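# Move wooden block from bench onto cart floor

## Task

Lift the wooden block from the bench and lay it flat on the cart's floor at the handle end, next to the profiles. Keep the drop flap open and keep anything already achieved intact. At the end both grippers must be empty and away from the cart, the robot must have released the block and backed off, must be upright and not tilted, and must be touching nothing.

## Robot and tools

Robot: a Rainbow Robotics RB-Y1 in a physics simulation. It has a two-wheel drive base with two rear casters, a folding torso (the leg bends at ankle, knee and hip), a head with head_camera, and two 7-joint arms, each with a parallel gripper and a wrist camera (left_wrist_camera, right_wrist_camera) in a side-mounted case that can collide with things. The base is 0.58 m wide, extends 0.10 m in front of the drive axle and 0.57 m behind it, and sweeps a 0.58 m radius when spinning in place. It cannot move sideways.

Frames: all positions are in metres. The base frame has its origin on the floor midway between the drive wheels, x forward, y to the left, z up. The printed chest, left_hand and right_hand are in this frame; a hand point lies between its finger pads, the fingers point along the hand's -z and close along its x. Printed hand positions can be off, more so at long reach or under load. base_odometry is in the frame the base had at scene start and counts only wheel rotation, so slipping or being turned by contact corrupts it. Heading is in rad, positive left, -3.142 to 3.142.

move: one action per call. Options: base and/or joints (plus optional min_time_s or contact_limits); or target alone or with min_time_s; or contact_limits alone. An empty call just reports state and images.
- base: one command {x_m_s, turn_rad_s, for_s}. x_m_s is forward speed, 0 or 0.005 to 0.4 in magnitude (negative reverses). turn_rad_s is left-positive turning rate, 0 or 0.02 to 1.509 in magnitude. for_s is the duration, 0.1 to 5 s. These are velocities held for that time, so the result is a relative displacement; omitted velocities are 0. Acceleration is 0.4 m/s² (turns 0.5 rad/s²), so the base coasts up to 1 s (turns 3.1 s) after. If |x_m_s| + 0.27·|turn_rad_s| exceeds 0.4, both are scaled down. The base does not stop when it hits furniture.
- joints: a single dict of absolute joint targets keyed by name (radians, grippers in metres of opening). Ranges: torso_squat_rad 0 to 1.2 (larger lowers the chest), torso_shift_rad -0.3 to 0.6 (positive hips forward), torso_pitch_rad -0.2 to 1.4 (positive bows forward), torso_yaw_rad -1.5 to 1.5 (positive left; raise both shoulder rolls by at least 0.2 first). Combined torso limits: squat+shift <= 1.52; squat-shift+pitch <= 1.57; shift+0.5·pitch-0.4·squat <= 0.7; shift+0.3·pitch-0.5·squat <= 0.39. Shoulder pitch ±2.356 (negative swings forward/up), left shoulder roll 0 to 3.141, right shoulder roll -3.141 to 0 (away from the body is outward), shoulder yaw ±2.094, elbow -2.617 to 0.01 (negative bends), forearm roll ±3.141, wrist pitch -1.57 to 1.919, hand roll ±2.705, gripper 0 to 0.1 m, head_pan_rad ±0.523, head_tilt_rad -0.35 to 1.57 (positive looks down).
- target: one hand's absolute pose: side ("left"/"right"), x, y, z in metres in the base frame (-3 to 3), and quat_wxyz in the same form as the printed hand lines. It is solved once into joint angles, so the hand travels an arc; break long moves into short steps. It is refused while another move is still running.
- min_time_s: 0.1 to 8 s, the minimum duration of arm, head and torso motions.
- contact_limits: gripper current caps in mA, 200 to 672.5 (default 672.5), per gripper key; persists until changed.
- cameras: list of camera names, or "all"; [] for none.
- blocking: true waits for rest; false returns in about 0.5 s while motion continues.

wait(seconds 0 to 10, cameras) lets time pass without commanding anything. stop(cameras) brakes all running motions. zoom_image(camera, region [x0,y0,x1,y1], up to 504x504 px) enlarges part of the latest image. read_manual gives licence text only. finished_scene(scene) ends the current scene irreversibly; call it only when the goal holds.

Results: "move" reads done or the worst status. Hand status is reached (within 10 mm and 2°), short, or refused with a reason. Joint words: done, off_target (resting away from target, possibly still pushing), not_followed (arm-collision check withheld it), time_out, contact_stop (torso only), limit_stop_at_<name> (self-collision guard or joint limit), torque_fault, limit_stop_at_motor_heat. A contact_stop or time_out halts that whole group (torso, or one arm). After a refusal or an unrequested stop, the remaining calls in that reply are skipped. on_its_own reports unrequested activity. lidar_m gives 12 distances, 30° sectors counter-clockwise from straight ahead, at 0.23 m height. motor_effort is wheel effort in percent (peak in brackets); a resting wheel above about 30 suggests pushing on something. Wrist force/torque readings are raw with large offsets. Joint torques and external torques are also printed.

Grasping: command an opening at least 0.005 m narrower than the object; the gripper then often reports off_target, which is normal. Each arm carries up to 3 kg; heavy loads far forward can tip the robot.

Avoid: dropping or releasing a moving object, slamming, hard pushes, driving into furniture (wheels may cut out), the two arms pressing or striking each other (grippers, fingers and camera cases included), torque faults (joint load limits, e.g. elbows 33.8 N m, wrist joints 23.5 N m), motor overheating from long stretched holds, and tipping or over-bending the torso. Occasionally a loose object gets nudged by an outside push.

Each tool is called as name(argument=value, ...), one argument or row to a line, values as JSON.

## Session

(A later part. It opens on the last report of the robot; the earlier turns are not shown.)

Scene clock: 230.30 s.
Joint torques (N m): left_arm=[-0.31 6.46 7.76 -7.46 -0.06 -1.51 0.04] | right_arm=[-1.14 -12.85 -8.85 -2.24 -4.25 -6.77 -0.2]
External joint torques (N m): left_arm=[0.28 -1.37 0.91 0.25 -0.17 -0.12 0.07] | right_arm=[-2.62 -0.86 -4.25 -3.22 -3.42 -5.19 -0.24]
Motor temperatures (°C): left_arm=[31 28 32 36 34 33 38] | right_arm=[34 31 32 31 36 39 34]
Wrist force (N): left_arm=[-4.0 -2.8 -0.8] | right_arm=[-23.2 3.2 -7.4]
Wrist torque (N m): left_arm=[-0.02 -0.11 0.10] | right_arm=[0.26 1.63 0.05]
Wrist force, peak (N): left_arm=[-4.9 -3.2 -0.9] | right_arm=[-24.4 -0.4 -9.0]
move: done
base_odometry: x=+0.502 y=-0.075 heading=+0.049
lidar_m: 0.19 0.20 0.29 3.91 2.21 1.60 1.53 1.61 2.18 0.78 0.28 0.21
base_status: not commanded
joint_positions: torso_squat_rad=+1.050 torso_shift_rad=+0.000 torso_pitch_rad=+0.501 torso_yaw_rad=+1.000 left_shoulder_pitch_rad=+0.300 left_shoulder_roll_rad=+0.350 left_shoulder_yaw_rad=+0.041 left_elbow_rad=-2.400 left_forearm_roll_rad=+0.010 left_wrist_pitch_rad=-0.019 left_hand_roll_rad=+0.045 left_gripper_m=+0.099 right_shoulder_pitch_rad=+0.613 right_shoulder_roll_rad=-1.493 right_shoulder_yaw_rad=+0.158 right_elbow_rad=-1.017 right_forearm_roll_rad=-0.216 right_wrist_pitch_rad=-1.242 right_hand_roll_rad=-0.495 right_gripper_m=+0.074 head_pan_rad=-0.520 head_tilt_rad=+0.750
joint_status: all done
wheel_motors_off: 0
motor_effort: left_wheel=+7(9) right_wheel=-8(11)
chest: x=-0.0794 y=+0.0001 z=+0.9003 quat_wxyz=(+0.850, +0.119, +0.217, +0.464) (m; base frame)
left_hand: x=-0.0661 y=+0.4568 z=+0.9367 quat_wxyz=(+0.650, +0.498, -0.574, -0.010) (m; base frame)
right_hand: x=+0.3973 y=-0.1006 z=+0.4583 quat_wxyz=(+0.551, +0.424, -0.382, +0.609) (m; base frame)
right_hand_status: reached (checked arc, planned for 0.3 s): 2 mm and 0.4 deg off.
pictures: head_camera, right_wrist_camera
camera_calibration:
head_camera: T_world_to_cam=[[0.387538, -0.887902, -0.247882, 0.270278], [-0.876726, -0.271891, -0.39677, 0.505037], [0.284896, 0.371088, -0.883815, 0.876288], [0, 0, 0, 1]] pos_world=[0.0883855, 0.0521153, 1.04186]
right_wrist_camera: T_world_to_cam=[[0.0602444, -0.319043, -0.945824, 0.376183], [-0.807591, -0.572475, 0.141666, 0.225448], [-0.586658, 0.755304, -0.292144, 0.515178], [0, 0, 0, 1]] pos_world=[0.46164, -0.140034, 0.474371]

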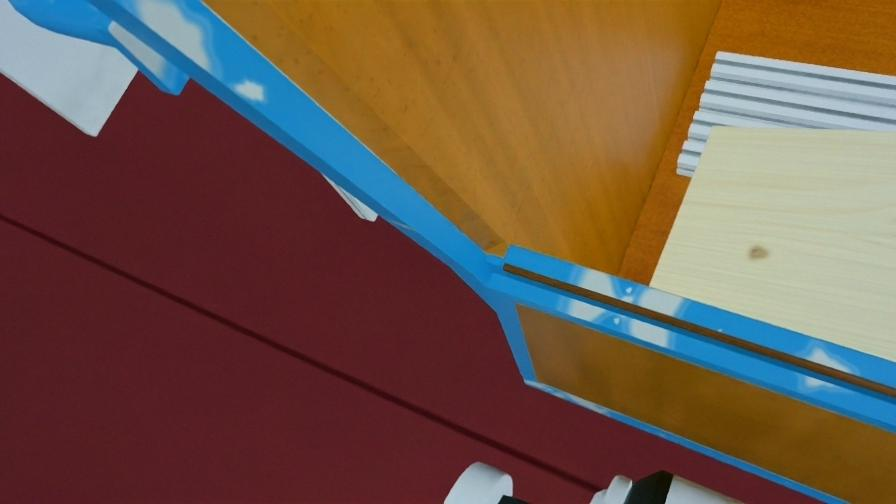

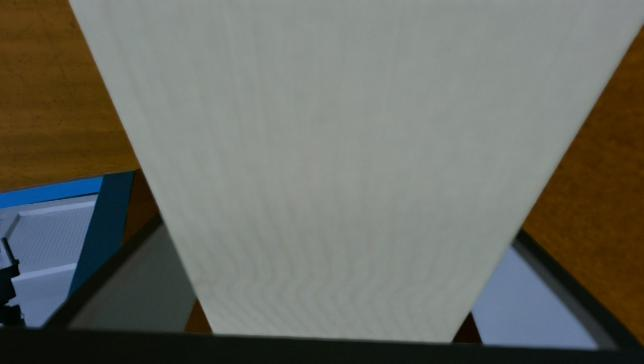

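move(
  target={"side":"right","x":0.399,"y":-0.10,"z":0.46,"quat_wxyz":[0.5397,0.4326,-0.3766,0.6164]},
  cameras=[],
)

move(
  target={"side":"right","x":0.399,"y":-0.10,"z":0.43,"quat_wxyz":[0.5397,0.4326,-0.3766,0.6164]},
  min_time_s=2,
  cameras=["head_camera"],
)

move(
  target={"side":"right","x":0.399,"y":-0.10,"z":0.413,"quat_wxyz":[0.5397,0.4326,-0.3766,0.6164]},
  min_time_s=2,
  cameras=["head_camera","right_wrist_camera"],
)

zoom_image(
  camera="head_camera",
  region=[496, 50, 896, 275],
)

Scene clock: 234.40 s.
Joint torques (N m): left_arm=[-0.85 6.33 8.07 -7.44 0.02 -1.6 -0.06] | right_arm=[-3.39 -14.74 -8.17 -1.4 -3.96 -6.9 -0.24]
External joint torques (N m): left_arm=[-0.26 -1.5 1.22 0.26 -0.1 -0.21 -0.03] | right_arm=[-4.78 -2.04 -3.59 -2.51 -3.24 -5.12 -0.29]
Motor temperatures (°C): left_arm=[31 28 32 36 34 33 38] | right_arm=[34 31 32 31 36 39 34]
Wrist force (N): left_arm=[-3.7 -3.0 -0.2] | right_arm=[-21.9 1.9 -6.7]
Wrist torque (N m): left_arm=[0.05 -0.08 0.14] | right_arm=[0.00 1.66 0.04]
Wrist force, peak (N): left_arm=[-4.6 -3.1 -1.8] | right_arm=[-23.9 0.0 -7.8]
move: done
base_odometry: x=+0.502 y=-0.075 heading=+0.049
lidar_m: 0.19 0.20 0.29 3.93 2.20 1.60 1.53 1.61 2.19 0.77 0.29 0.20
base_status: not commanded
joint_positions: torso_squat_rad=+1.050 torso_shift_rad=+0.000 torso_pitch_rad=+0.501 torso_yaw_rad=+1.000 left_shoulder_pitch_rad=+0.300 left_shoulder_roll_rad=+0.350 left_shoulder_yaw_rad=+0.041 left_elbow_rad=-2.400 left_forearm_roll_rad=+0.010 left_wrist_pitch_rad=-0.019 left_hand_roll_rad=+0.045 left_gripper_m=+0.099 right_shoulder_pitch_rad=+0.573 right_shoulder_roll_rad=-1.500 right_shoulder_yaw_rad=+0.183 right_elbow_rad=-0.979 right_forearm_roll_rad=-0.185 right_wrist_pitch_rad=-1.274 right_hand_roll_rad=-0.514 right_gripper_m=+0.074 head_pan_rad=-0.520 head_tilt_rad=+0.750
joint_status: all done
wheel_motors_off: 0
motor_effort: left_wheel=+7(8) right_wheel=-7(12)
chest: x=-0.0794 y=+0.0001 z=+0.9003 quat_wxyz=(+0.850, +0.119, +0.217, +0.464) (m; base frame)
left_hand: x=-0.0661 y=+0.4568 z=+0.9367 quat_wxyz=(+0.650, +0.498, -0.574, -0.010) (m; base frame)
right_hand: x=+0.3985 y=-0.1011 z=+0.4592 quat_wxyz=(+0.542, +0.430, -0.375, +0.617) (m; base frame)
right_hand_status: reached (checked arc, planned for 0.2 s): 1 mm and 0.5 deg off.
pictures: none
No camera images: "cameras" was empty.

Scene clock: 236.73 s.
Joint torques (N m): left_arm=[-0.66 6.49 7.83 -7.5 0.11 -1.6 -0.1] | right_arm=[-5.01 -17.46 -6.76 -1.39 -4.27 -6.74 -0.34]
External joint torques (N m): left_arm=[-0.07 -1.34 0.99 0.2 0 -0.21 -0.07] | right_arm=[-6.07 -1.88 -2.63 -2.59 -3.3 -5.22 -0.39]
Motor temperatures (°C): left_arm=[31 28 32 36 34 33 38] | right_arm=[34 31 32 31 36 39 34]
Wrist force (N): left_arm=[-3.4 -3.3 -0.9] | right_arm=[-22.7 0.8 -7.4]
Wrist torque (N m): left_arm=[0.05 -0.01 0.17] | right_arm=[-0.27 1.63 0.02]
Wrist force, peak (N): left_arm=[-4.8 -3.0 -0.7] | right_arm=[-23.2 0.8 -8.1]
move: done
base_odometry: x=+0.502 y=-0.075 heading=+0.049
lidar_m: 0.19 0.20 0.29 3.92 2.22 1.60 1.53 1.61 2.20 0.79 0.29 0.20
base_status: not commanded
joint_positions: torso_squat_rad=+1.050 torso_shift_rad=+0.000 torso_pitch_rad=+0.501 torso_yaw_rad=+1.000 left_shoulder_pitch_rad=+0.300 left_shoulder_roll_rad=+0.350 left_shoulder_yaw_rad=+0.041 left_elbow_rad=-2.400 left_forearm_roll_rad=+0.010 left_wrist_pitch_rad=-0.019 left_hand_roll_rad=+0.045 left_gripper_m=+0.099 right_shoulder_pitch_rad=+0.291 right_shoulder_roll_rad=-1.382 right_shoulder_yaw_rad=+0.316 right_elbow_rad=-0.724 right_forearm_roll_rad=-0.034 right_wrist_pitch_rad=-1.370 right_hand_roll_rad=-0.562 right_gripper_m=+0.074 head_pan_rad=-0.520 head_tilt_rad=+0.750
joint_status: all done
wheel_motors_off: 0
motor_effort: left_wheel=+6(7) right_wheel=-9(12)
chest: x=-0.0794 y=+0.0001 z=+0.9003 quat_wxyz=(+0.850, +0.119, +0.217, +0.464) (m; base frame)
left_hand: x=-0.0661 y=+0.4568 z=+0.9367 quat_wxyz=(+0.650, +0.498, -0.574, -0.010) (m; base frame)
right_hand: x=+0.3981 y=-0.1007 z=+0.4293 quat_wxyz=(+0.542, +0.430, -0.375, +0.617) (m; base frame)
right_hand_status: reached (checked arc, planned for 2.0 s): 1 mm and 0.5 deg off.
pictures: head_camera
camera_calibration:
head_camera: T_world_to_cam=[[0.387584, -0.887898, -0.247822, 0.270211], [-0.876676, -0.271916, -0.396865, 0.505132], [0.284989, 0.371078, -0.883789, 0.876253], [0, 0, 0, 1]] pos_world=[0.0883855, 0.0521153, 1.04186]

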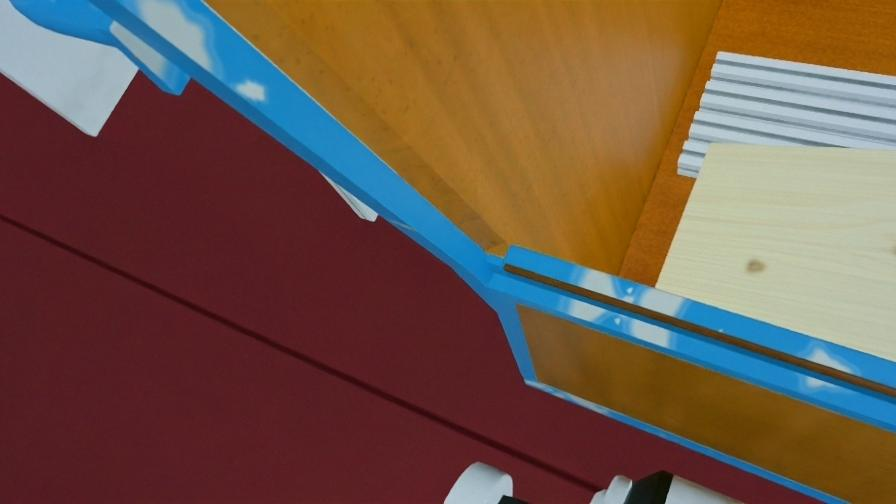

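Scene clock: 239.07 s.
Joint torques (N m): left_arm=[-0.65 6.4 8.07 -7.38 0.03 -1.59 -0.19] | right_arm=[-4.57 -18.2 -5.26 -0.46 -3.53 -6 -0.23]
External joint torques (N m): left_arm=[-0.06 -1.44 1.23 0.32 -0.08 -0.2 -0.16] | right_arm=[-5.17 -1.73 -1.74 -1.86 -2.52 -4.49 -0.27]
Motor temperatures (°C): left_arm=[31 28 32 36 34 33 38] | right_arm=[34 31 32 31 36 39 34]
Wrist force (N): left_arm=[-4.0 -3.4 -1.4] | right_arm=[-20.9 0.6 -6.9]
Wrist torque (N m): left_arm=[0.03 -0.10 0.13] | right_arm=[-0.22 1.31 -0.10]
Wrist force, peak (N): left_arm=[-4.1 -3.6 -1.4] | right_arm=[-22.9 1.5 -8.2]
move: done
base_odometry: x=+0.502 y=-0.075 heading=+0.049
lidar_m: 0.19 0.20 0.28 3.92 2.21 1.60 1.53 1.60 2.20 0.77 0.28 0.20
base_status: not commanded
joint_positions: torso_squat_rad=+1.050 torso_shift_rad=+0.000 torso_pitch_rad=+0.501 torso_yaw_rad=+1.000 left_shoulder_pitch_rad=+0.300 left_shoulder_roll_rad=+0.350 left_shoulder_yaw_rad=+0.041 left_elbow_rad=-2.400 left_forearm_roll_rad=+0.010 left_wrist_pitch_rad=-0.019 left_hand_roll_rad=+0.045 left_gripper_m=+0.099 right_shoulder_pitch_rad=+0.129 right_shoulder_roll_rad=-1.308 right_shoulder_yaw_rad=+0.380 right_elbow_rad=-0.531 right_forearm_roll_rad=+0.049 right_wrist_pitch_rad=-1.448 right_hand_roll_rad=-0.573 right_gripper_m=+0.074 head_pan_rad=-0.520 head_tilt_rad=+0.750
joint_status: all done
wheel_motors_off: 0
motor_effort: left_wheel=+6(7) right_wheel=-8(11)
chest: x=-0.0794 y=+0.0001 z=+0.9003 quat_wxyz=(+0.850, +0.119, +0.217, +0.464) (m; base frame)
left_hand: x=-0.0661 y=+0.4568 z=+0.9367 quat_wxyz=(+0.650, +0.498, -0.574, -0.010) (m; base frame)
right_hand: x=+0.3978 y=-0.1003 z=+0.4127 quat_wxyz=(+0.544, +0.427, -0.374, +0.617) (m; base frame)
right_hand_status: reached (checked arc, planned for 2.0 s): 1 mm and 0.9 deg off.
pictures: head_camera, right_wrist_camera
camera_calibration:
head_camera: T_world_to_cam=[[0.387584, -0.887898, -0.247822, 0.270211], [-0.876676, -0.271916, -0.396865, 0.505132], [0.284989, 0.371078, -0.883789, 0.876253], [0, 0, 0, 1]] pos_world=[0.0883855, 0.0521153, 1.04186]
right_wrist_camera: T_world_to_cam=[[0.068041, -0.323886, -0.943646, 0.328616], [-0.791794, -0.592975, 0.146434, 0.222172], [-0.606986, 0.73721, -0.296798, 0.510063], [0, 0, 0, 1]] pos_world=[0.463157, -0.137847, 0.42895]

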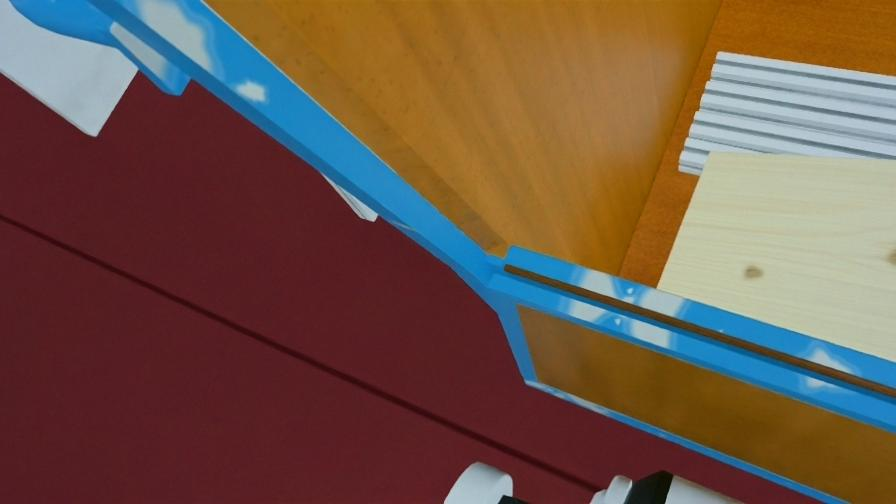

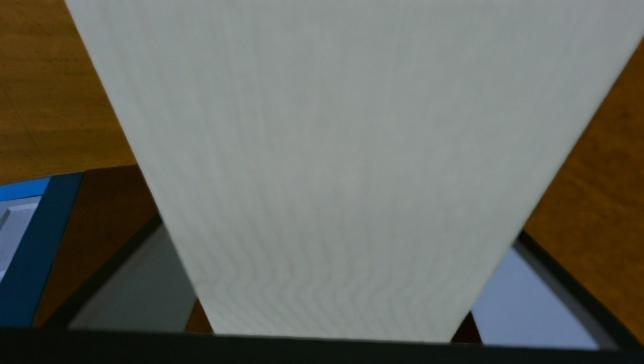

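Scaled by 1.260 from the camera's 896x504 image, which has a finer 1280x720 frame.

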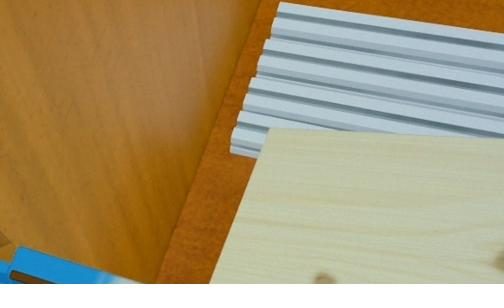

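move(
  target={"side":"right","x":0.399,"y":-0.10,"z":0.405,"quat_wxyz":[0.5397,0.4326,-0.3766,0.6164]},
  min_time_s=2,
  cameras=["head_camera"],
)

zoom_image(
  camera="head_camera",
  region=[496, 50, 896, 275],
)

Scene clock: 247.20 s.
Joint torques (N m): left_arm=[-0.8 6.57 7.86 -7.42 0.07 -1.51 -0.06] | right_arm=[-1.57 -14.19 -0.14 1.58 0.81 -1.79 1.38]
External joint torques (N m): left_arm=[-0.21 -1.26 1.01 0.28 -0.05 -0.12 -0.03] | right_arm=[-1.62 2.69 2.72 -0.1 1.85 -0.29 1.33]
Motor temperatures (°C): left_arm=[31 28 32 36 34 33 38] | right_arm=[34 31 32 31 36 39 34]
Wrist force (N): left_arm=[-3.7 -3.3 -1.2] | right_arm=[-8.4 -4.6 2.4]
Wrist torque (N m): left_arm=[0.05 -0.07 0.19] | right_arm=[-0.51 -1.43 -1.19]
Wrist force, peak (N): left_arm=[-4.8 -3.0 -1.3] | right_arm=[-24.5 -9.1 -5.5]
move: done
base_odometry: x=+0.502 y=-0.075 heading=+0.049
lidar_m: 0.18 0.20 0.27 3.90 2.20 1.59 1.53 1.61 2.18 0.78 0.29 0.20
base_status: not commanded
joint_positions: torso_squat_rad=+1.050 torso_shift_rad=+0.000 torso_pitch_rad=+0.500 torso_yaw_rad=+1.000 left_shoulder_pitch_rad=+0.300 left_shoulder_roll_rad=+0.350 left_shoulder_yaw_rad=+0.041 left_elbow_rad=-2.400 left_forearm_roll_rad=+0.010 left_wrist_pitch_rad=-0.019 left_hand_roll_rad=+0.045 left_gripper_m=+0.099 right_shoulder_pitch_rad=+0.001 right_shoulder_roll_rad=-1.255 right_shoulder_yaw_rad=+0.424 right_elbow_rad=-0.356 right_forearm_roll_rad=+0.107 right_wrist_pitch_rad=-1.530 right_hand_roll_rad=-0.572 right_gripper_m=+0.074 head_pan_rad=-0.520 head_tilt_rad=+0.750
joint_status: all done
wheel_motors_off: 0
motor_effort: left_wheel=+6(7) right_wheel=-6(12)
chest: x=-0.0795 y=+0.0001 z=+0.9003 quat_wxyz=(+0.850, +0.119, +0.217, +0.464) (m; base frame)
left_hand: x=-0.0662 y=+0.4568 z=+0.9367 quat_wxyz=(+0.650, +0.497, -0.574, -0.010) (m; base frame)
right_hand: x=+0.3989 y=-0.0998 z=+0.4059 quat_wxyz=(+0.545, +0.426, -0.376, +0.617) (m; base frame)
right_hand_status: reached (checked arc, planned for 2.0 s): 1 mm and 1.0 deg off.
pictures: head_camera
camera_calibration:
head_camera: T_world_to_cam=[[0.387581, -0.887925, -0.247731, 0.270221], [-0.876579, -0.271826, -0.397139, 0.505269], [0.28529, 0.37108, -0.883691, 0.876269], [0, 0, 0, 1]] pos_world=[0.088185, 0.0521155, 1.04196]

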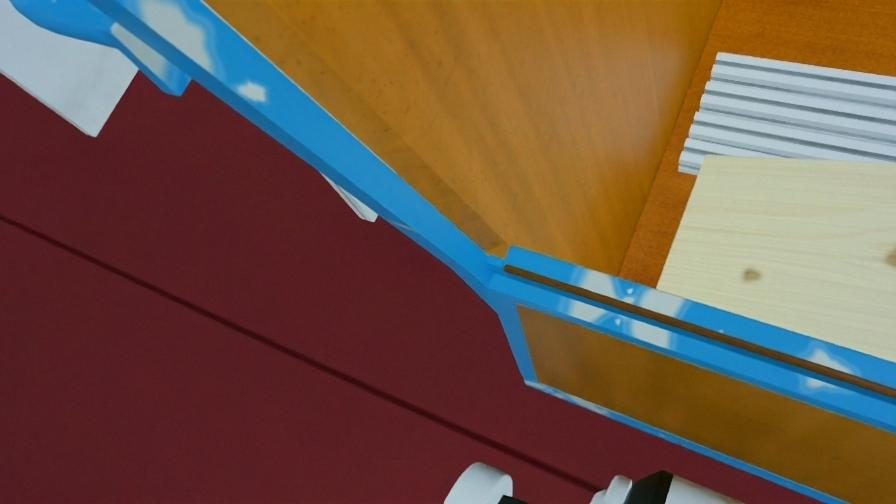

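Scaled by 1.260 from the camera's 896x504 image, which has a finer 1280x720 frame.

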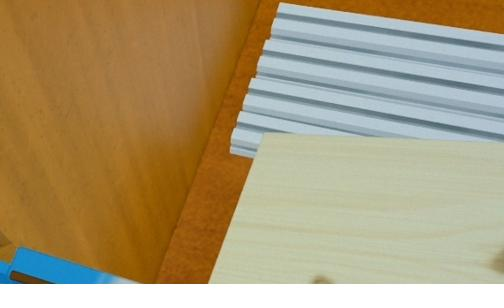

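move(
  joints={"right_gripper_m":0.079},
  cameras=[],
)

move(
  joints={"right_gripper_m":0.088},
  cameras=[],
)

move(
  joints={"right_gripper_m":0.1},
  cameras=["right_wrist_camera","head_camera"],
)

Scene clock: 249.40 s.
Joint torques (N m): left_arm=[-0.67 6.64 7.89 -7.51 0.03 -1.58 -0.14] | right_arm=[-1.43 -17.23 -2.59 1.56 -1.94 -2.94 0.43]
External joint torques (N m): left_arm=[-0.08 -1.19 1.05 0.2 -0.08 -0.19 -0.11] | right_arm=[-1.48 -0.36 0.26 -0.12 -0.91 -1.43 0.38]
Motor temperatures (°C): left_arm=[31 28 32 36 34 33 38] | right_arm=[34 31 32 31 36 39 34]
Wrist force (N): left_arm=[-4.4 -2.5 -0.6] | right_arm=[-13.3 2.5 -3.2]
Wrist torque (N m): left_arm=[-0.04 -0.13 0.15] | right_arm=[-0.33 -0.14 -0.18]
Wrist force, peak (N): left_arm=[-4.7 -2.9 -0.4] | right_arm=[-14.8 1.8 -3.5]
move: done
base_odometry: x=+0.502 y=-0.075 heading=+0.049
lidar_m: 0.19 0.20 0.28 3.92 2.21 1.59 1.52 1.60 2.19 0.77 0.28 0.20
base_status: not commanded
joint_positions: torso_squat_rad=+1.050 torso_shift_rad=+0.000 torso_pitch_rad=+0.500 torso_yaw_rad=+1.000 left_shoulder_pitch_rad=+0.300 left_shoulder_roll_rad=+0.350 left_shoulder_yaw_rad=+0.041 left_elbow_rad=-2.400 left_forearm_roll_rad=+0.010 left_wrist_pitch_rad=-0.019 left_hand_roll_rad=+0.045 left_gripper_m=+0.099 right_shoulder_pitch_rad=+0.001 right_shoulder_roll_rad=-1.254 right_shoulder_yaw_rad=+0.425 right_elbow_rad=-0.356 right_forearm_roll_rad=+0.108 right_wrist_pitch_rad=-1.530 right_hand_roll_rad=-0.572 right_gripper_m=+0.079 head_pan_rad=-0.520 head_tilt_rad=+0.750
joint_status: all done
wheel_motors_off: 0
motor_effort: left_wheel=+7(7) right_wheel=-8(9)
chest: x=-0.0795 y=+0.0001 z=+0.9003 quat_wxyz=(+0.850, +0.119, +0.217, +0.464) (m; base frame)
left_hand: x=-0.0662 y=+0.4568 z=+0.9367 quat_wxyz=(+0.650, +0.497, -0.574, -0.010) (m; base frame)
right_hand: x=+0.3984 y=-0.0998 z=+0.4055 quat_wxyz=(+0.545, +0.426, -0.375, +0.617) (m; base frame)
pictures: none
No camera images: "cameras" was empty.

Scene clock: 249.97 s.
Joint torques (N m): left_arm=[-0.62 6.43 7.85 -7.5 0.03 -1.6 -0.01] | right_arm=[-1.26 -17.38 -3.04 1.48 -2.09 -2.95 0.23]
External joint torques (N m): left_arm=[-0.03 -1.4 1.01 0.21 -0.09 -0.21 0.02] | right_arm=[-1.31 -0.52 -0.18 -0.19 -1.06 -1.45 0.18]
Motor temperatures (°C): left_arm=[31 28 32 36 34 33 38] | right_arm=[34 31 32 31 36 39 34]
Wrist force (N): left_arm=[-4.0 -2.7 -1.1] | right_arm=[-12.6 3.3 -2.2]
Wrist torque (N m): left_arm=[-0.08 -0.07 0.14] | right_arm=[-0.32 -0.25 -0.25]
Wrist force, peak (N): left_arm=[-4.3 -3.2 -1.0] | right_arm=[-12.9 3.5 -2.8]
move: done
base_odometry: x=+0.502 y=-0.075 heading=+0.049
lidar_m: 0.19 0.20 0.28 3.92 2.20 1.60 1.53 1.61 2.19 0.77 0.29 0.20
base_status: not commanded
joint_positions: torso_squat_rad=+1.050 torso_shift_rad=+0.000 torso_pitch_rad=+0.500 torso_yaw_rad=+1.000 left_shoulder_pitch_rad=+0.300 left_shoulder_roll_rad=+0.350 left_shoulder_yaw_rad=+0.041 left_elbow_rad=-2.400 left_forearm_roll_rad=+0.010 left_wrist_pitch_rad=-0.019 left_hand_roll_rad=+0.045 left_gripper_m=+0.099 right_shoulder_pitch_rad=+0.001 right_shoulder_roll_rad=-1.254 right_shoulder_yaw_rad=+0.425 right_elbow_rad=-0.356 right_forearm_roll_rad=+0.108 right_wrist_pitch_rad=-1.530 right_hand_roll_rad=-0.572 right_gripper_m=+0.088 head_pan_rad=-0.520 head_tilt_rad=+0.750
joint_status: all done
wheel_motors_off: 0
motor_effort: left_wheel=+6(7) right_wheel=-8(10)
chest: x=-0.0795 y=+0.0001 z=+0.9003 quat_wxyz=(+0.850, +0.119, +0.217, +0.464) (m; base frame)
left_hand: x=-0.0662 y=+0.4568 z=+0.9367 quat_wxyz=(+0.650, +0.497, -0.574, -0.010) (m; base frame)
right_hand: x=+0.3983 y=-0.0998 z=+0.4055 quat_wxyz=(+0.545, +0.426, -0.375, +0.617) (m; base frame)
pictures: none
No camera images: "cameras" was empty.

Scene clock: 250.53 s.
Joint torques (N m): left_arm=[-0.71 6.63 8.16 -7.47 0.04 -1.54 0.03] | right_arm=[-1.38 -17.67 -2.86 1.35 -2.25 -2.87 0.41]
External joint torques (N m): left_arm=[-0.11 -1.2 1.32 0.24 -0.08 -0.15 0.06] | right_arm=[-1.43 -0.81 0 -0.32 -1.22 -1.36 0.37]
Motor temperatures (°C): left_arm=[31 28 32 36 34 33 38] | right_arm=[34 31 32 31 36 38 34]
Wrist force (N): left_arm=[-3.9 -3.0 -1.1] | right_arm=[-12.4 3.0 -3.5]
Wrist torque (N m): left_arm=[-0.01 -0.08 0.14] | right_arm=[-0.29 -0.33 -0.23]
Wrist force, peak (N): left_arm=[-4.3 -3.0 -0.5] | right_arm=[-13.1 3.1 -3.7]
move: done
base_odometry: x=+0.502 y=-0.075 heading=+0.049
lidar_m: 0.19 0.21 0.29 3.92 2.21 1.60 1.53 1.61 2.17 0.77 0.28 0.20
base_status: not commanded
joint_positions: torso_squat_rad=+1.050 torso_shift_rad=+0.000 torso_pitch_rad=+0.500 torso_yaw_rad=+1.000 left_shoulder_pitch_rad=+0.300 left_shoulder_roll_rad=+0.350 left_shoulder_yaw_rad=+0.041 left_elbow_rad=-2.400 left_forearm_roll_rad=+0.010 left_wrist_pitch_rad=-0.019 left_hand_roll_rad=+0.045 left_gripper_m=+0.099 right_shoulder_pitch_rad=+0.001 right_shoulder_roll_rad=-1.254 right_shoulder_yaw_rad=+0.425 right_elbow_rad=-0.356 right_forearm_roll_rad=+0.108 right_wrist_pitch_rad=-1.530 right_hand_roll_rad=-0.572 right_gripper_m=+0.099 head_pan_rad=-0.520 head_tilt_rad=+0.750
joint_status: all done
wheel_motors_off: 0
motor_effort: left_wheel=+7(8) right_wheel=-9(9)
chest: x=-0.0795 y=+0.0001 z=+0.9003 quat_wxyz=(+0.850, +0.119, +0.217, +0.464) (m; base frame)
left_hand: x=-0.0662 y=+0.4568 z=+0.9367 quat_wxyz=(+0.650, +0.497, -0.574, -0.010) (m; base frame)
right_hand: x=+0.3983 y=-0.0997 z=+0.4055 quat_wxyz=(+0.545, +0.426, -0.375, +0.617) (m; base frame)
pictures: head_camera, right_wrist_camera
camera_calibration:
head_camera: T_world_to_cam=[[0.387581, -0.887925, -0.247731, 0.270221], [-0.876579, -0.271826, -0.397139, 0.505269], [0.28529, 0.37108, -0.883691, 0.876269], [0, 0, 0, 1]] pos_world=[0.088185, 0.0521155, 1.04196]
right_wrist_camera: T_world_to_cam=[[0.0695194, -0.324821, -0.943217, 0.321122], [-0.793302, -0.591273, 0.14515, 0.225156], [-0.604846, 0.738165, -0.298786, 0.507865], [0, 0, 0, 1]] pos_world=[0.463473, -0.137452, 0.421949]

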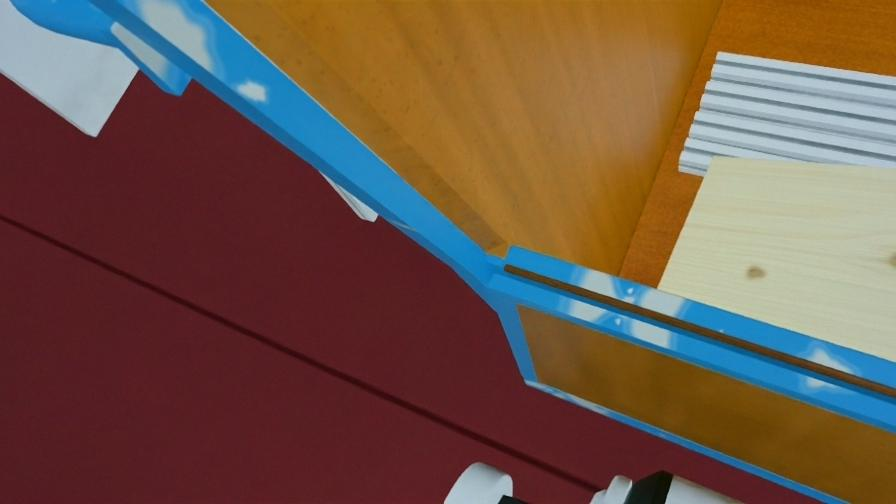

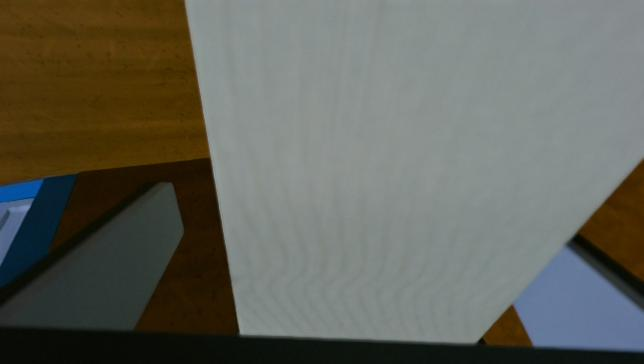

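move(
  target={"side":"right","x":0.400,"y":-0.112,"z":0.378,"quat_wxyz":[0.5698,0.3765,-0.329,0.6521]},
  min_time_s=3,
  cameras=["head_camera","right_wrist_camera"],
)

Scene clock: 255.63 s.
Joint torques (N m): left_arm=[-0.57 6.68 7.78 -7.41 0.1 -1.64 -0.04] | right_arm=[1.05 -19.77 -2.53 0.91 -1.58 -2.61 -0.26]
External joint torques (N m): left_arm=[0.03 -1.15 0.94 0.29 -0.02 -0.25 -0.01] | right_arm=[0.98 -2.78 0.47 -0.88 -0.6 -1.2 -0.3]
Motor temperatures (°C): left_arm=[31 28 32 36 34 33 38] | right_arm=[34 31 32 31 36 38 34]
Wrist force (N): left_arm=[-3.6 -2.1 -0.4] | right_arm=[-13.0 1.1 -5.6]
Wrist torque (N m): left_arm=[-0.05 -0.05 0.15] | right_arm=[-0.26 -0.37 -0.13]
Wrist force, peak (N): left_arm=[-4.3 -3.6 -1.2] | right_arm=[-13.3 2.0 -5.9]
move: done
base_odometry: x=+0.502 y=-0.075 heading=+0.049
lidar_m: 0.19 0.20 0.28 3.91 2.20 1.60 1.53 1.61 2.18 0.78 0.29 0.20
base_status: not commanded
joint_positions: torso_squat_rad=+1.050 torso_shift_rad=+0.000 torso_pitch_rad=+0.500 torso_yaw_rad=+1.000 left_shoulder_pitch_rad=+0.300 left_shoulder_roll_rad=+0.350 left_shoulder_yaw_rad=+0.041 left_elbow_rad=-2.400 left_forearm_roll_rad=+0.010 left_wrist_pitch_rad=-0.019 left_hand_roll_rad=+0.045 left_gripper_m=+0.099 right_shoulder_pitch_rad=+0.023 right_shoulder_roll_rad=-1.280 right_shoulder_yaw_rad=+0.457 right_elbow_rad=-0.409 right_forearm_roll_rad=+0.149 right_wrist_pitch_rad=-1.386 right_hand_roll_rad=-0.581 right_gripper_m=+0.099 head_pan_rad=-0.520 head_tilt_rad=+0.750
joint_status: all done
wheel_motors_off: 0
motor_effort: left_wheel=+6(8) right_wheel=-8(10)
chest: x=-0.0795 y=+0.0001 z=+0.9003 quat_wxyz=(+0.850, +0.119, +0.217, +0.464) (m; base frame)
left_hand: x=-0.0662 y=+0.4568 z=+0.9367 quat_wxyz=(+0.650, +0.498, -0.574, -0.010) (m; base frame)
right_hand: x=+0.3998 y=-0.1119 z=+0.3776 quat_wxyz=(+0.566, +0.383, -0.330, +0.651) (m; base frame)
right_hand_status: reached (checked arc, planned for 3.0 s): 0 mm and 0.9 deg off.
pictures: head_camera, right_wrist_camera
camera_calibration:
head_camera: T_world_to_cam=[[0.38767, -0.887886, -0.247732, 0.270211], [-0.876569, -0.271937, -0.397084, 0.505217], [0.285198, 0.371092, -0.883715, 0.876302], [0, 0, 0, 1]] pos_world=[0.0881854, 0.0521152, 1.04196]
right_wrist_camera: T_world_to_cam=[[0.0902016, -0.456873, -0.884947, 0.245762], [-0.787097, -0.577126, 0.217726, 0.194963], [-0.610199, 0.6769, -0.411661, 0.547397], [0, 0, 0, 1]] pos_world=[0.465308, -0.145732, 0.40038]

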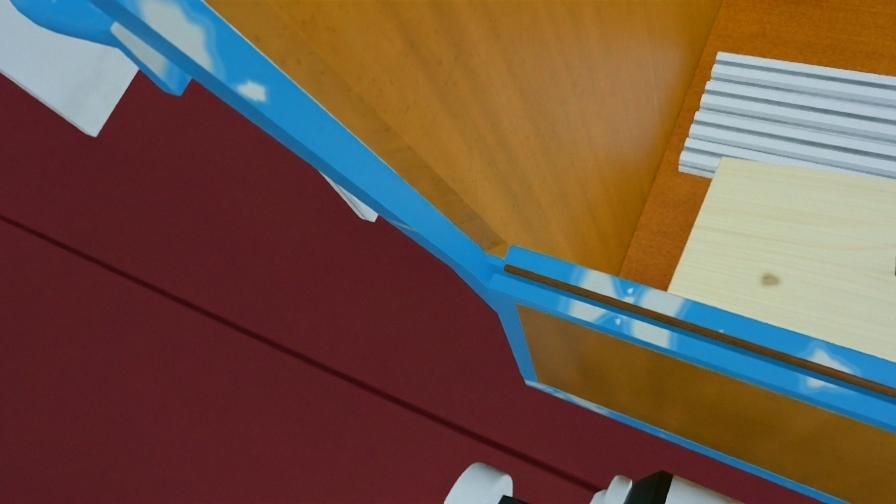

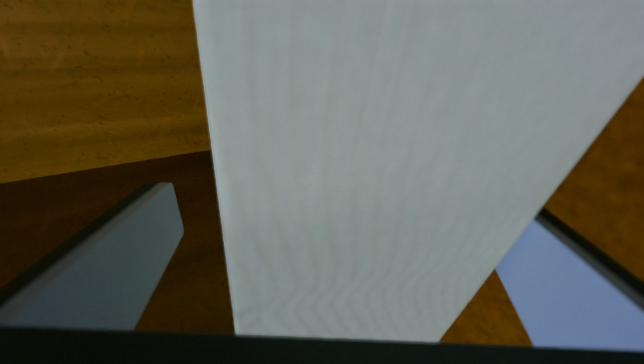

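move(
  target={"side":"right","x":0.408,"y":-0.172,"z":0.411,"quat_wxyz":[0.5698,0.3765,-0.329,0.6521]},
  min_time_s=3,
  cameras=["head_camera","right_wrist_camera"],
)

Scene clock: 260.60 s.
Joint torques (N m): left_arm=[-0.43 6.14 8.09 -7.49 -0.02 -1.61 -0.12] | right_arm=[4.09 -18.86 -4.89 4.51 -1.47 -1.68 0.21]
External joint torques (N m): left_arm=[0.17 -1.69 1.25 0.21 -0.14 -0.22 -0.09] | right_arm=[2.03 -1.31 -2.28 1.41 -0.48 -0.28 0.16]
Motor temperatures (°C): left_arm=[31 28 32 36 34 33 38] | right_arm=[34 31 32 31 36 38 34]
Wrist force (N): left_arm=[-3.4 -2.9 -0.6] | right_arm=[-5.3 2.5 -1.5]
Wrist torque (N m): left_arm=[0.01 -0.01 0.15] | right_arm=[-0.35 -0.22 -0.11]
Wrist force, peak (N): left_arm=[-4.6 -3.3 -0.9] | right_arm=[-13.0 3.2 -6.5]
move: done
base_odometry: x=+0.502 y=-0.075 heading=+0.049
lidar_m: 0.19 0.20 0.28 3.91 2.20 1.60 1.52 1.60 2.18 0.77 0.29 0.20
base_status: not commanded
joint_positions: torso_squat_rad=+1.050 torso_shift_rad=+0.000 torso_pitch_rad=+0.500 torso_yaw_rad=+1.000 left_shoulder_pitch_rad=+0.300 left_shoulder_roll_rad=+0.350 left_shoulder_yaw_rad=+0.041 left_elbow_rad=-2.400 left_forearm_roll_rad=+0.010 left_wrist_pitch_rad=-0.019 left_hand_roll_rad=+0.045 left_gripper_m=+0.099 right_shoulder_pitch_rad=+0.146 right_shoulder_roll_rad=-1.339 right_shoulder_yaw_rad=+0.414 right_elbow_rad=-0.327 right_forearm_roll_rad=+0.085 right_wrist_pitch_rad=-1.535 right_hand_roll_rad=-0.563 right_gripper_m=+0.099 head_pan_rad=-0.520 head_tilt_rad=+0.750
joint_status: all done
wheel_motors_off: 0
motor_effort: left_wheel=+7(8) right_wheel=-7(10)
chest: x=-0.0795 y=+0.0001 z=+0.9003 quat_wxyz=(+0.850, +0.119, +0.217, +0.464) (m; base frame)
left_hand: x=-0.0662 y=+0.4568 z=+0.9368 quat_wxyz=(+0.650, +0.498, -0.574, -0.010) (m; base frame)
right_hand: x=+0.4078 y=-0.1716 z=+0.4109 quat_wxyz=(+0.571, +0.374, -0.329, +0.653) (m; base frame)
right_hand_status: reached (checked arc, planned for 3.0 s): 0 mm and 0.3 deg off.
pictures: head_camera, right_wrist_camera
camera_calibration:
head_camera: T_world_to_cam=[[0.387658, -0.8879, -0.247698, 0.270177], [-0.876545, -0.271904, -0.397162, 0.505294], [0.28529, 0.371081, -0.88369, 0.876268], [0, 0, 0, 1]] pos_world=[0.0881852, 0.0521153, 1.04196]
right_wrist_camera: T_world_to_cam=[[0.0931978, -0.472379, -0.876454, 0.239805], [-0.793717, -0.566707, 0.221036, 0.162699], [-0.601105, 0.675057, -0.427751, 0.608841], [0, 0, 0, 1]] pos_world=[0.472766, -0.205521, 0.434648]

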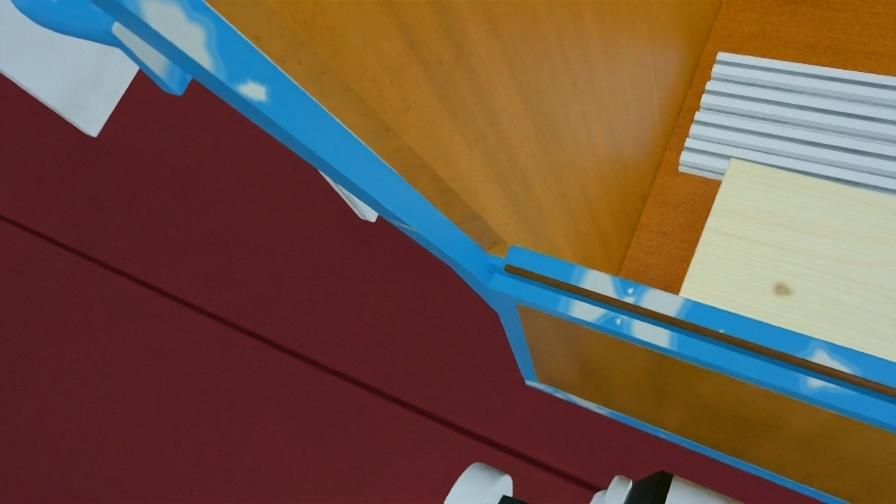

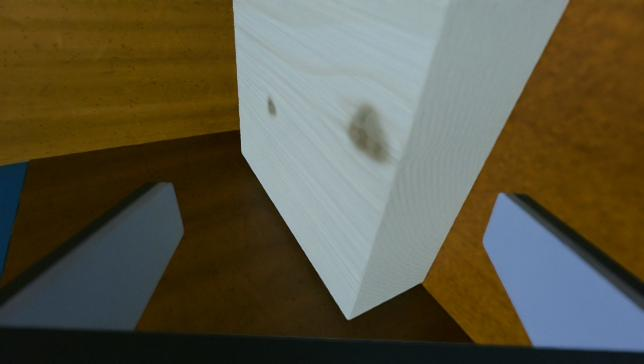

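move(
  joints={"torso_squat_rad":0.1,"head_tilt_rad":1.1,"head_pan_rad":-0.52},
  cameras=["head_camera"],
)

move(
  base={"x_m_s":-0.3,"for_s":1.5},
  joints={"head_tilt_rad":0.7,"head_pan_rad":-0.52},
  cameras=["head_camera"],
)

Scene clock: 268.13 s.
Joint torques (N m): left_arm=[-0.52 6.49 7.99 -7.49 0.05 -1.56 0] | right_arm=[4.09 -18.85 -4.58 4.23 -1.38 -1.72 0.32]
External joint torques (N m): left_arm=[0.07 -1.34 1.15 0.21 -0.07 -0.17 0.03] | right_arm=[2.03 -1.3 -1.97 1.13 -0.39 -0.32 0.28]
Motor temperatures (°C): left_arm=[31 28 32 36 34 33 38] | right_arm=[34 31 32 31 36 38 34]
Wrist force (N): left_arm=[-3.7 -2.4 -1.1] | right_arm=[-5.4 1.8 -1.8]
Wrist torque (N m): left_arm=[-0.10 -0.07 0.13] | right_arm=[-0.25 -0.21 -0.10]
Wrist force, peak (N): left_arm=[-4.7 -3.6 -0.5] | right_arm=[-5.8 2.2 -1.9]
move: done
base_odometry: x=+0.502 y=-0.075 heading=+0.049
lidar_m: 0.19 0.20 0.28 3.92 2.20 1.60 1.52 1.62 2.17 0.78 0.28 0.21
base_status: not commanded
joint_positions: torso_squat_rad=+0.100 torso_shift_rad=+0.000 torso_pitch_rad=+0.500 torso_yaw_rad=+1.000 left_shoulder_pitch_rad=+0.300 left_shoulder_roll_rad=+0.350 left_shoulder_yaw_rad=+0.041 left_elbow_rad=-2.400 left_forearm_roll_rad=+0.010 left_wrist_pitch_rad=-0.019 left_hand_roll_rad=+0.045 left_gripper_m=+0.099 right_shoulder_pitch_rad=+0.146 right_shoulder_roll_rad=-1.339 right_shoulder_yaw_rad=+0.414 right_elbow_rad=-0.327 right_forearm_roll_rad=+0.085 right_wrist_pitch_rad=-1.535 right_hand_roll_rad=-0.563 right_gripper_m=+0.099 head_pan_rad=-0.520 head_tilt_rad=+1.100
joint_status: all done
wheel_motors_off: 0
motor_effort: left_wheel=+7(8) right_wheel=-6(9)
chest: x=-0.0795 y=+0.0001 z=+1.2485 quat_wxyz=(+0.850, +0.119, +0.217, +0.464) (m; base frame)
left_hand: x=-0.0663 y=+0.4568 z=+1.2849 quat_wxyz=(+0.650, +0.498, -0.574, -0.010) (m; base frame)
right_hand: x=+0.4079 y=-0.1716 z=+0.7591 quat_wxyz=(+0.571, +0.374, -0.329, +0.653) (m; base frame)
pictures: head_camera
camera_calibration:
head_camera: T_world_to_cam=[[0.380763, -0.892811, -0.240641, 0.346773], [-0.92421, -0.375694, -0.0684912, 0.180601], [-0.0292575, 0.248481, -0.968195, 1.31454], [0, 0, 0, 1]] pos_world=[0.0733349, 0.0508141, 1.36855]

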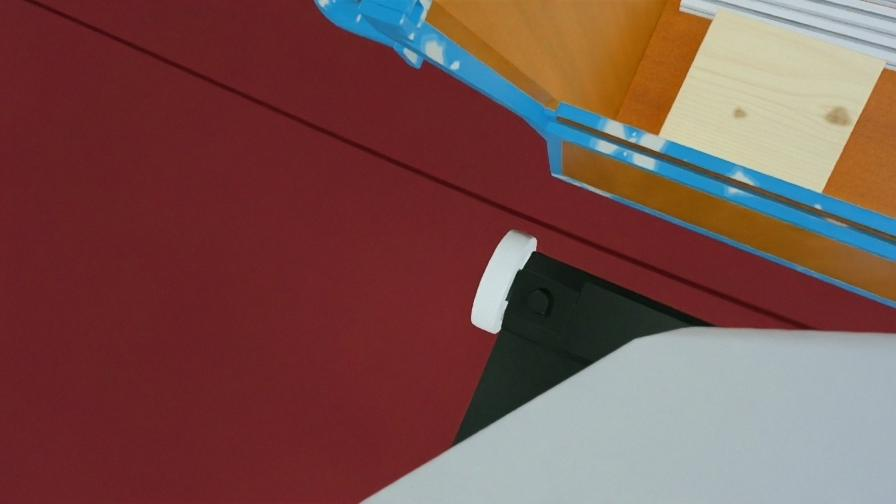

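Scene clock: 270.73 s.
Joint torques (N m): left_arm=[-0.47 6.67 8.15 -7.37 0 -1.55 -0.17] | right_arm=[3.23 -17.98 -4.61 4.03 -1.35 -1.48 0.3]
External joint torques (N m): left_arm=[0.13 -1.16 1.32 0.34 -0.11 -0.16 -0.14] | right_arm=[1.17 -0.42 -2 0.92 -0.36 -0.08 0.25]
Motor temperatures (°C): left_arm=[31 28 32 36 34 33 38] | right_arm=[34 31 32 31 36 38 34]
Wrist force (N): left_arm=[-4.6 -2.6 -0.4] | right_arm=[-5.4 1.8 -1.7]
Wrist torque (N m): left_arm=[-0.06 -0.15 0.18] | right_arm=[-0.24 -0.19 -0.11]
Wrist force, peak (N): left_arm=[-4.6 -3.4 -0.7] | right_arm=[-6.4 2.2 -1.5]
move: done
base_odometry: x=+0.053 y=-0.097 heading=+0.050
lidar_m: 0.64 0.68 1.63 4.32 1.54 1.13 1.08 1.14 1.56 4.20 0.92 0.68
base_status: done (sent for 1.5 of 1.5 s)
joint_positions: torso_squat_rad=+0.100 torso_shift_rad=+0.000 torso_pitch_rad=+0.500 torso_yaw_rad=+1.000 left_shoulder_pitch_rad=+0.300 left_shoulder_roll_rad=+0.350 left_shoulder_yaw_rad=+0.041 left_elbow_rad=-2.400 left_forearm_roll_rad=+0.010 left_wrist_pitch_rad=-0.019 left_hand_roll_rad=+0.045 left_gripper_m=+0.099 right_shoulder_pitch_rad=+0.146 right_shoulder_roll_rad=-1.340 right_shoulder_yaw_rad=+0.414 right_elbow_rad=-0.326 right_forearm_roll_rad=+0.085 right_wrist_pitch_rad=-1.535 right_hand_roll_rad=-0.563 right_gripper_m=+0.099 head_pan_rad=-0.520 head_tilt_rad=+0.700
joint_status: all done
wheel_motors_off: 0
motor_effort: left_wheel=+14(49) right_wheel=-16(27)
chest: x=-0.0796 y=+0.0001 z=+1.2485 quat_wxyz=(+0.850, +0.119, +0.217, +0.465) (m; base frame)
left_hand: x=-0.0663 y=+0.4568 z=+1.2850 quat_wxyz=(+0.650, +0.498, -0.574, -0.010) (m; base frame)
right_hand: x=+0.4079 y=-0.1717 z=+0.7593 quat_wxyz=(+0.571, +0.374, -0.329, +0.653) (m; base frame)
pictures: head_camera
camera_calibration:
head_camera: T_world_to_cam=[[0.388886, -0.88717, -0.248389, 0.357521], [-0.86074, -0.253748, -0.441292, 0.705275], [0.328473, 0.385411, -0.862302, 1.1523], [0, 0, 0, 1]] pos_world=[0.0895237, 0.0520334, 1.39367]

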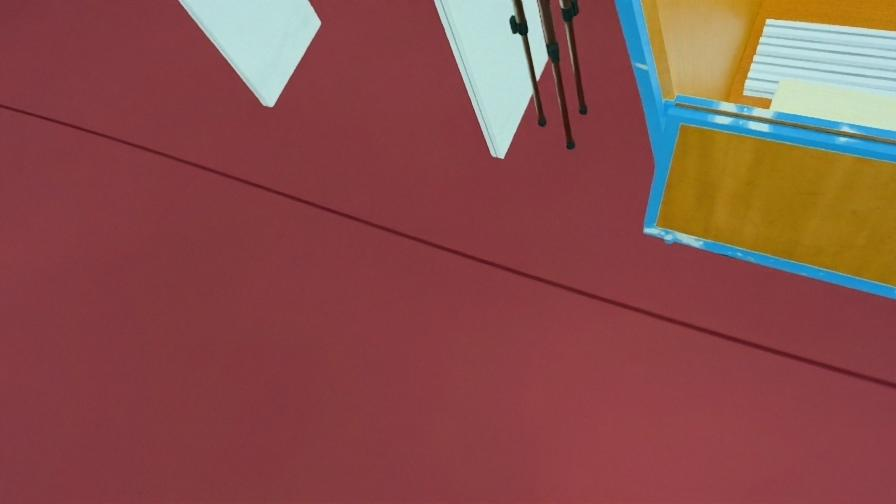

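Looks flat in the slot. Finish practice.

finished_scene(
  scene=1,
)

The scene is finished: the task was done.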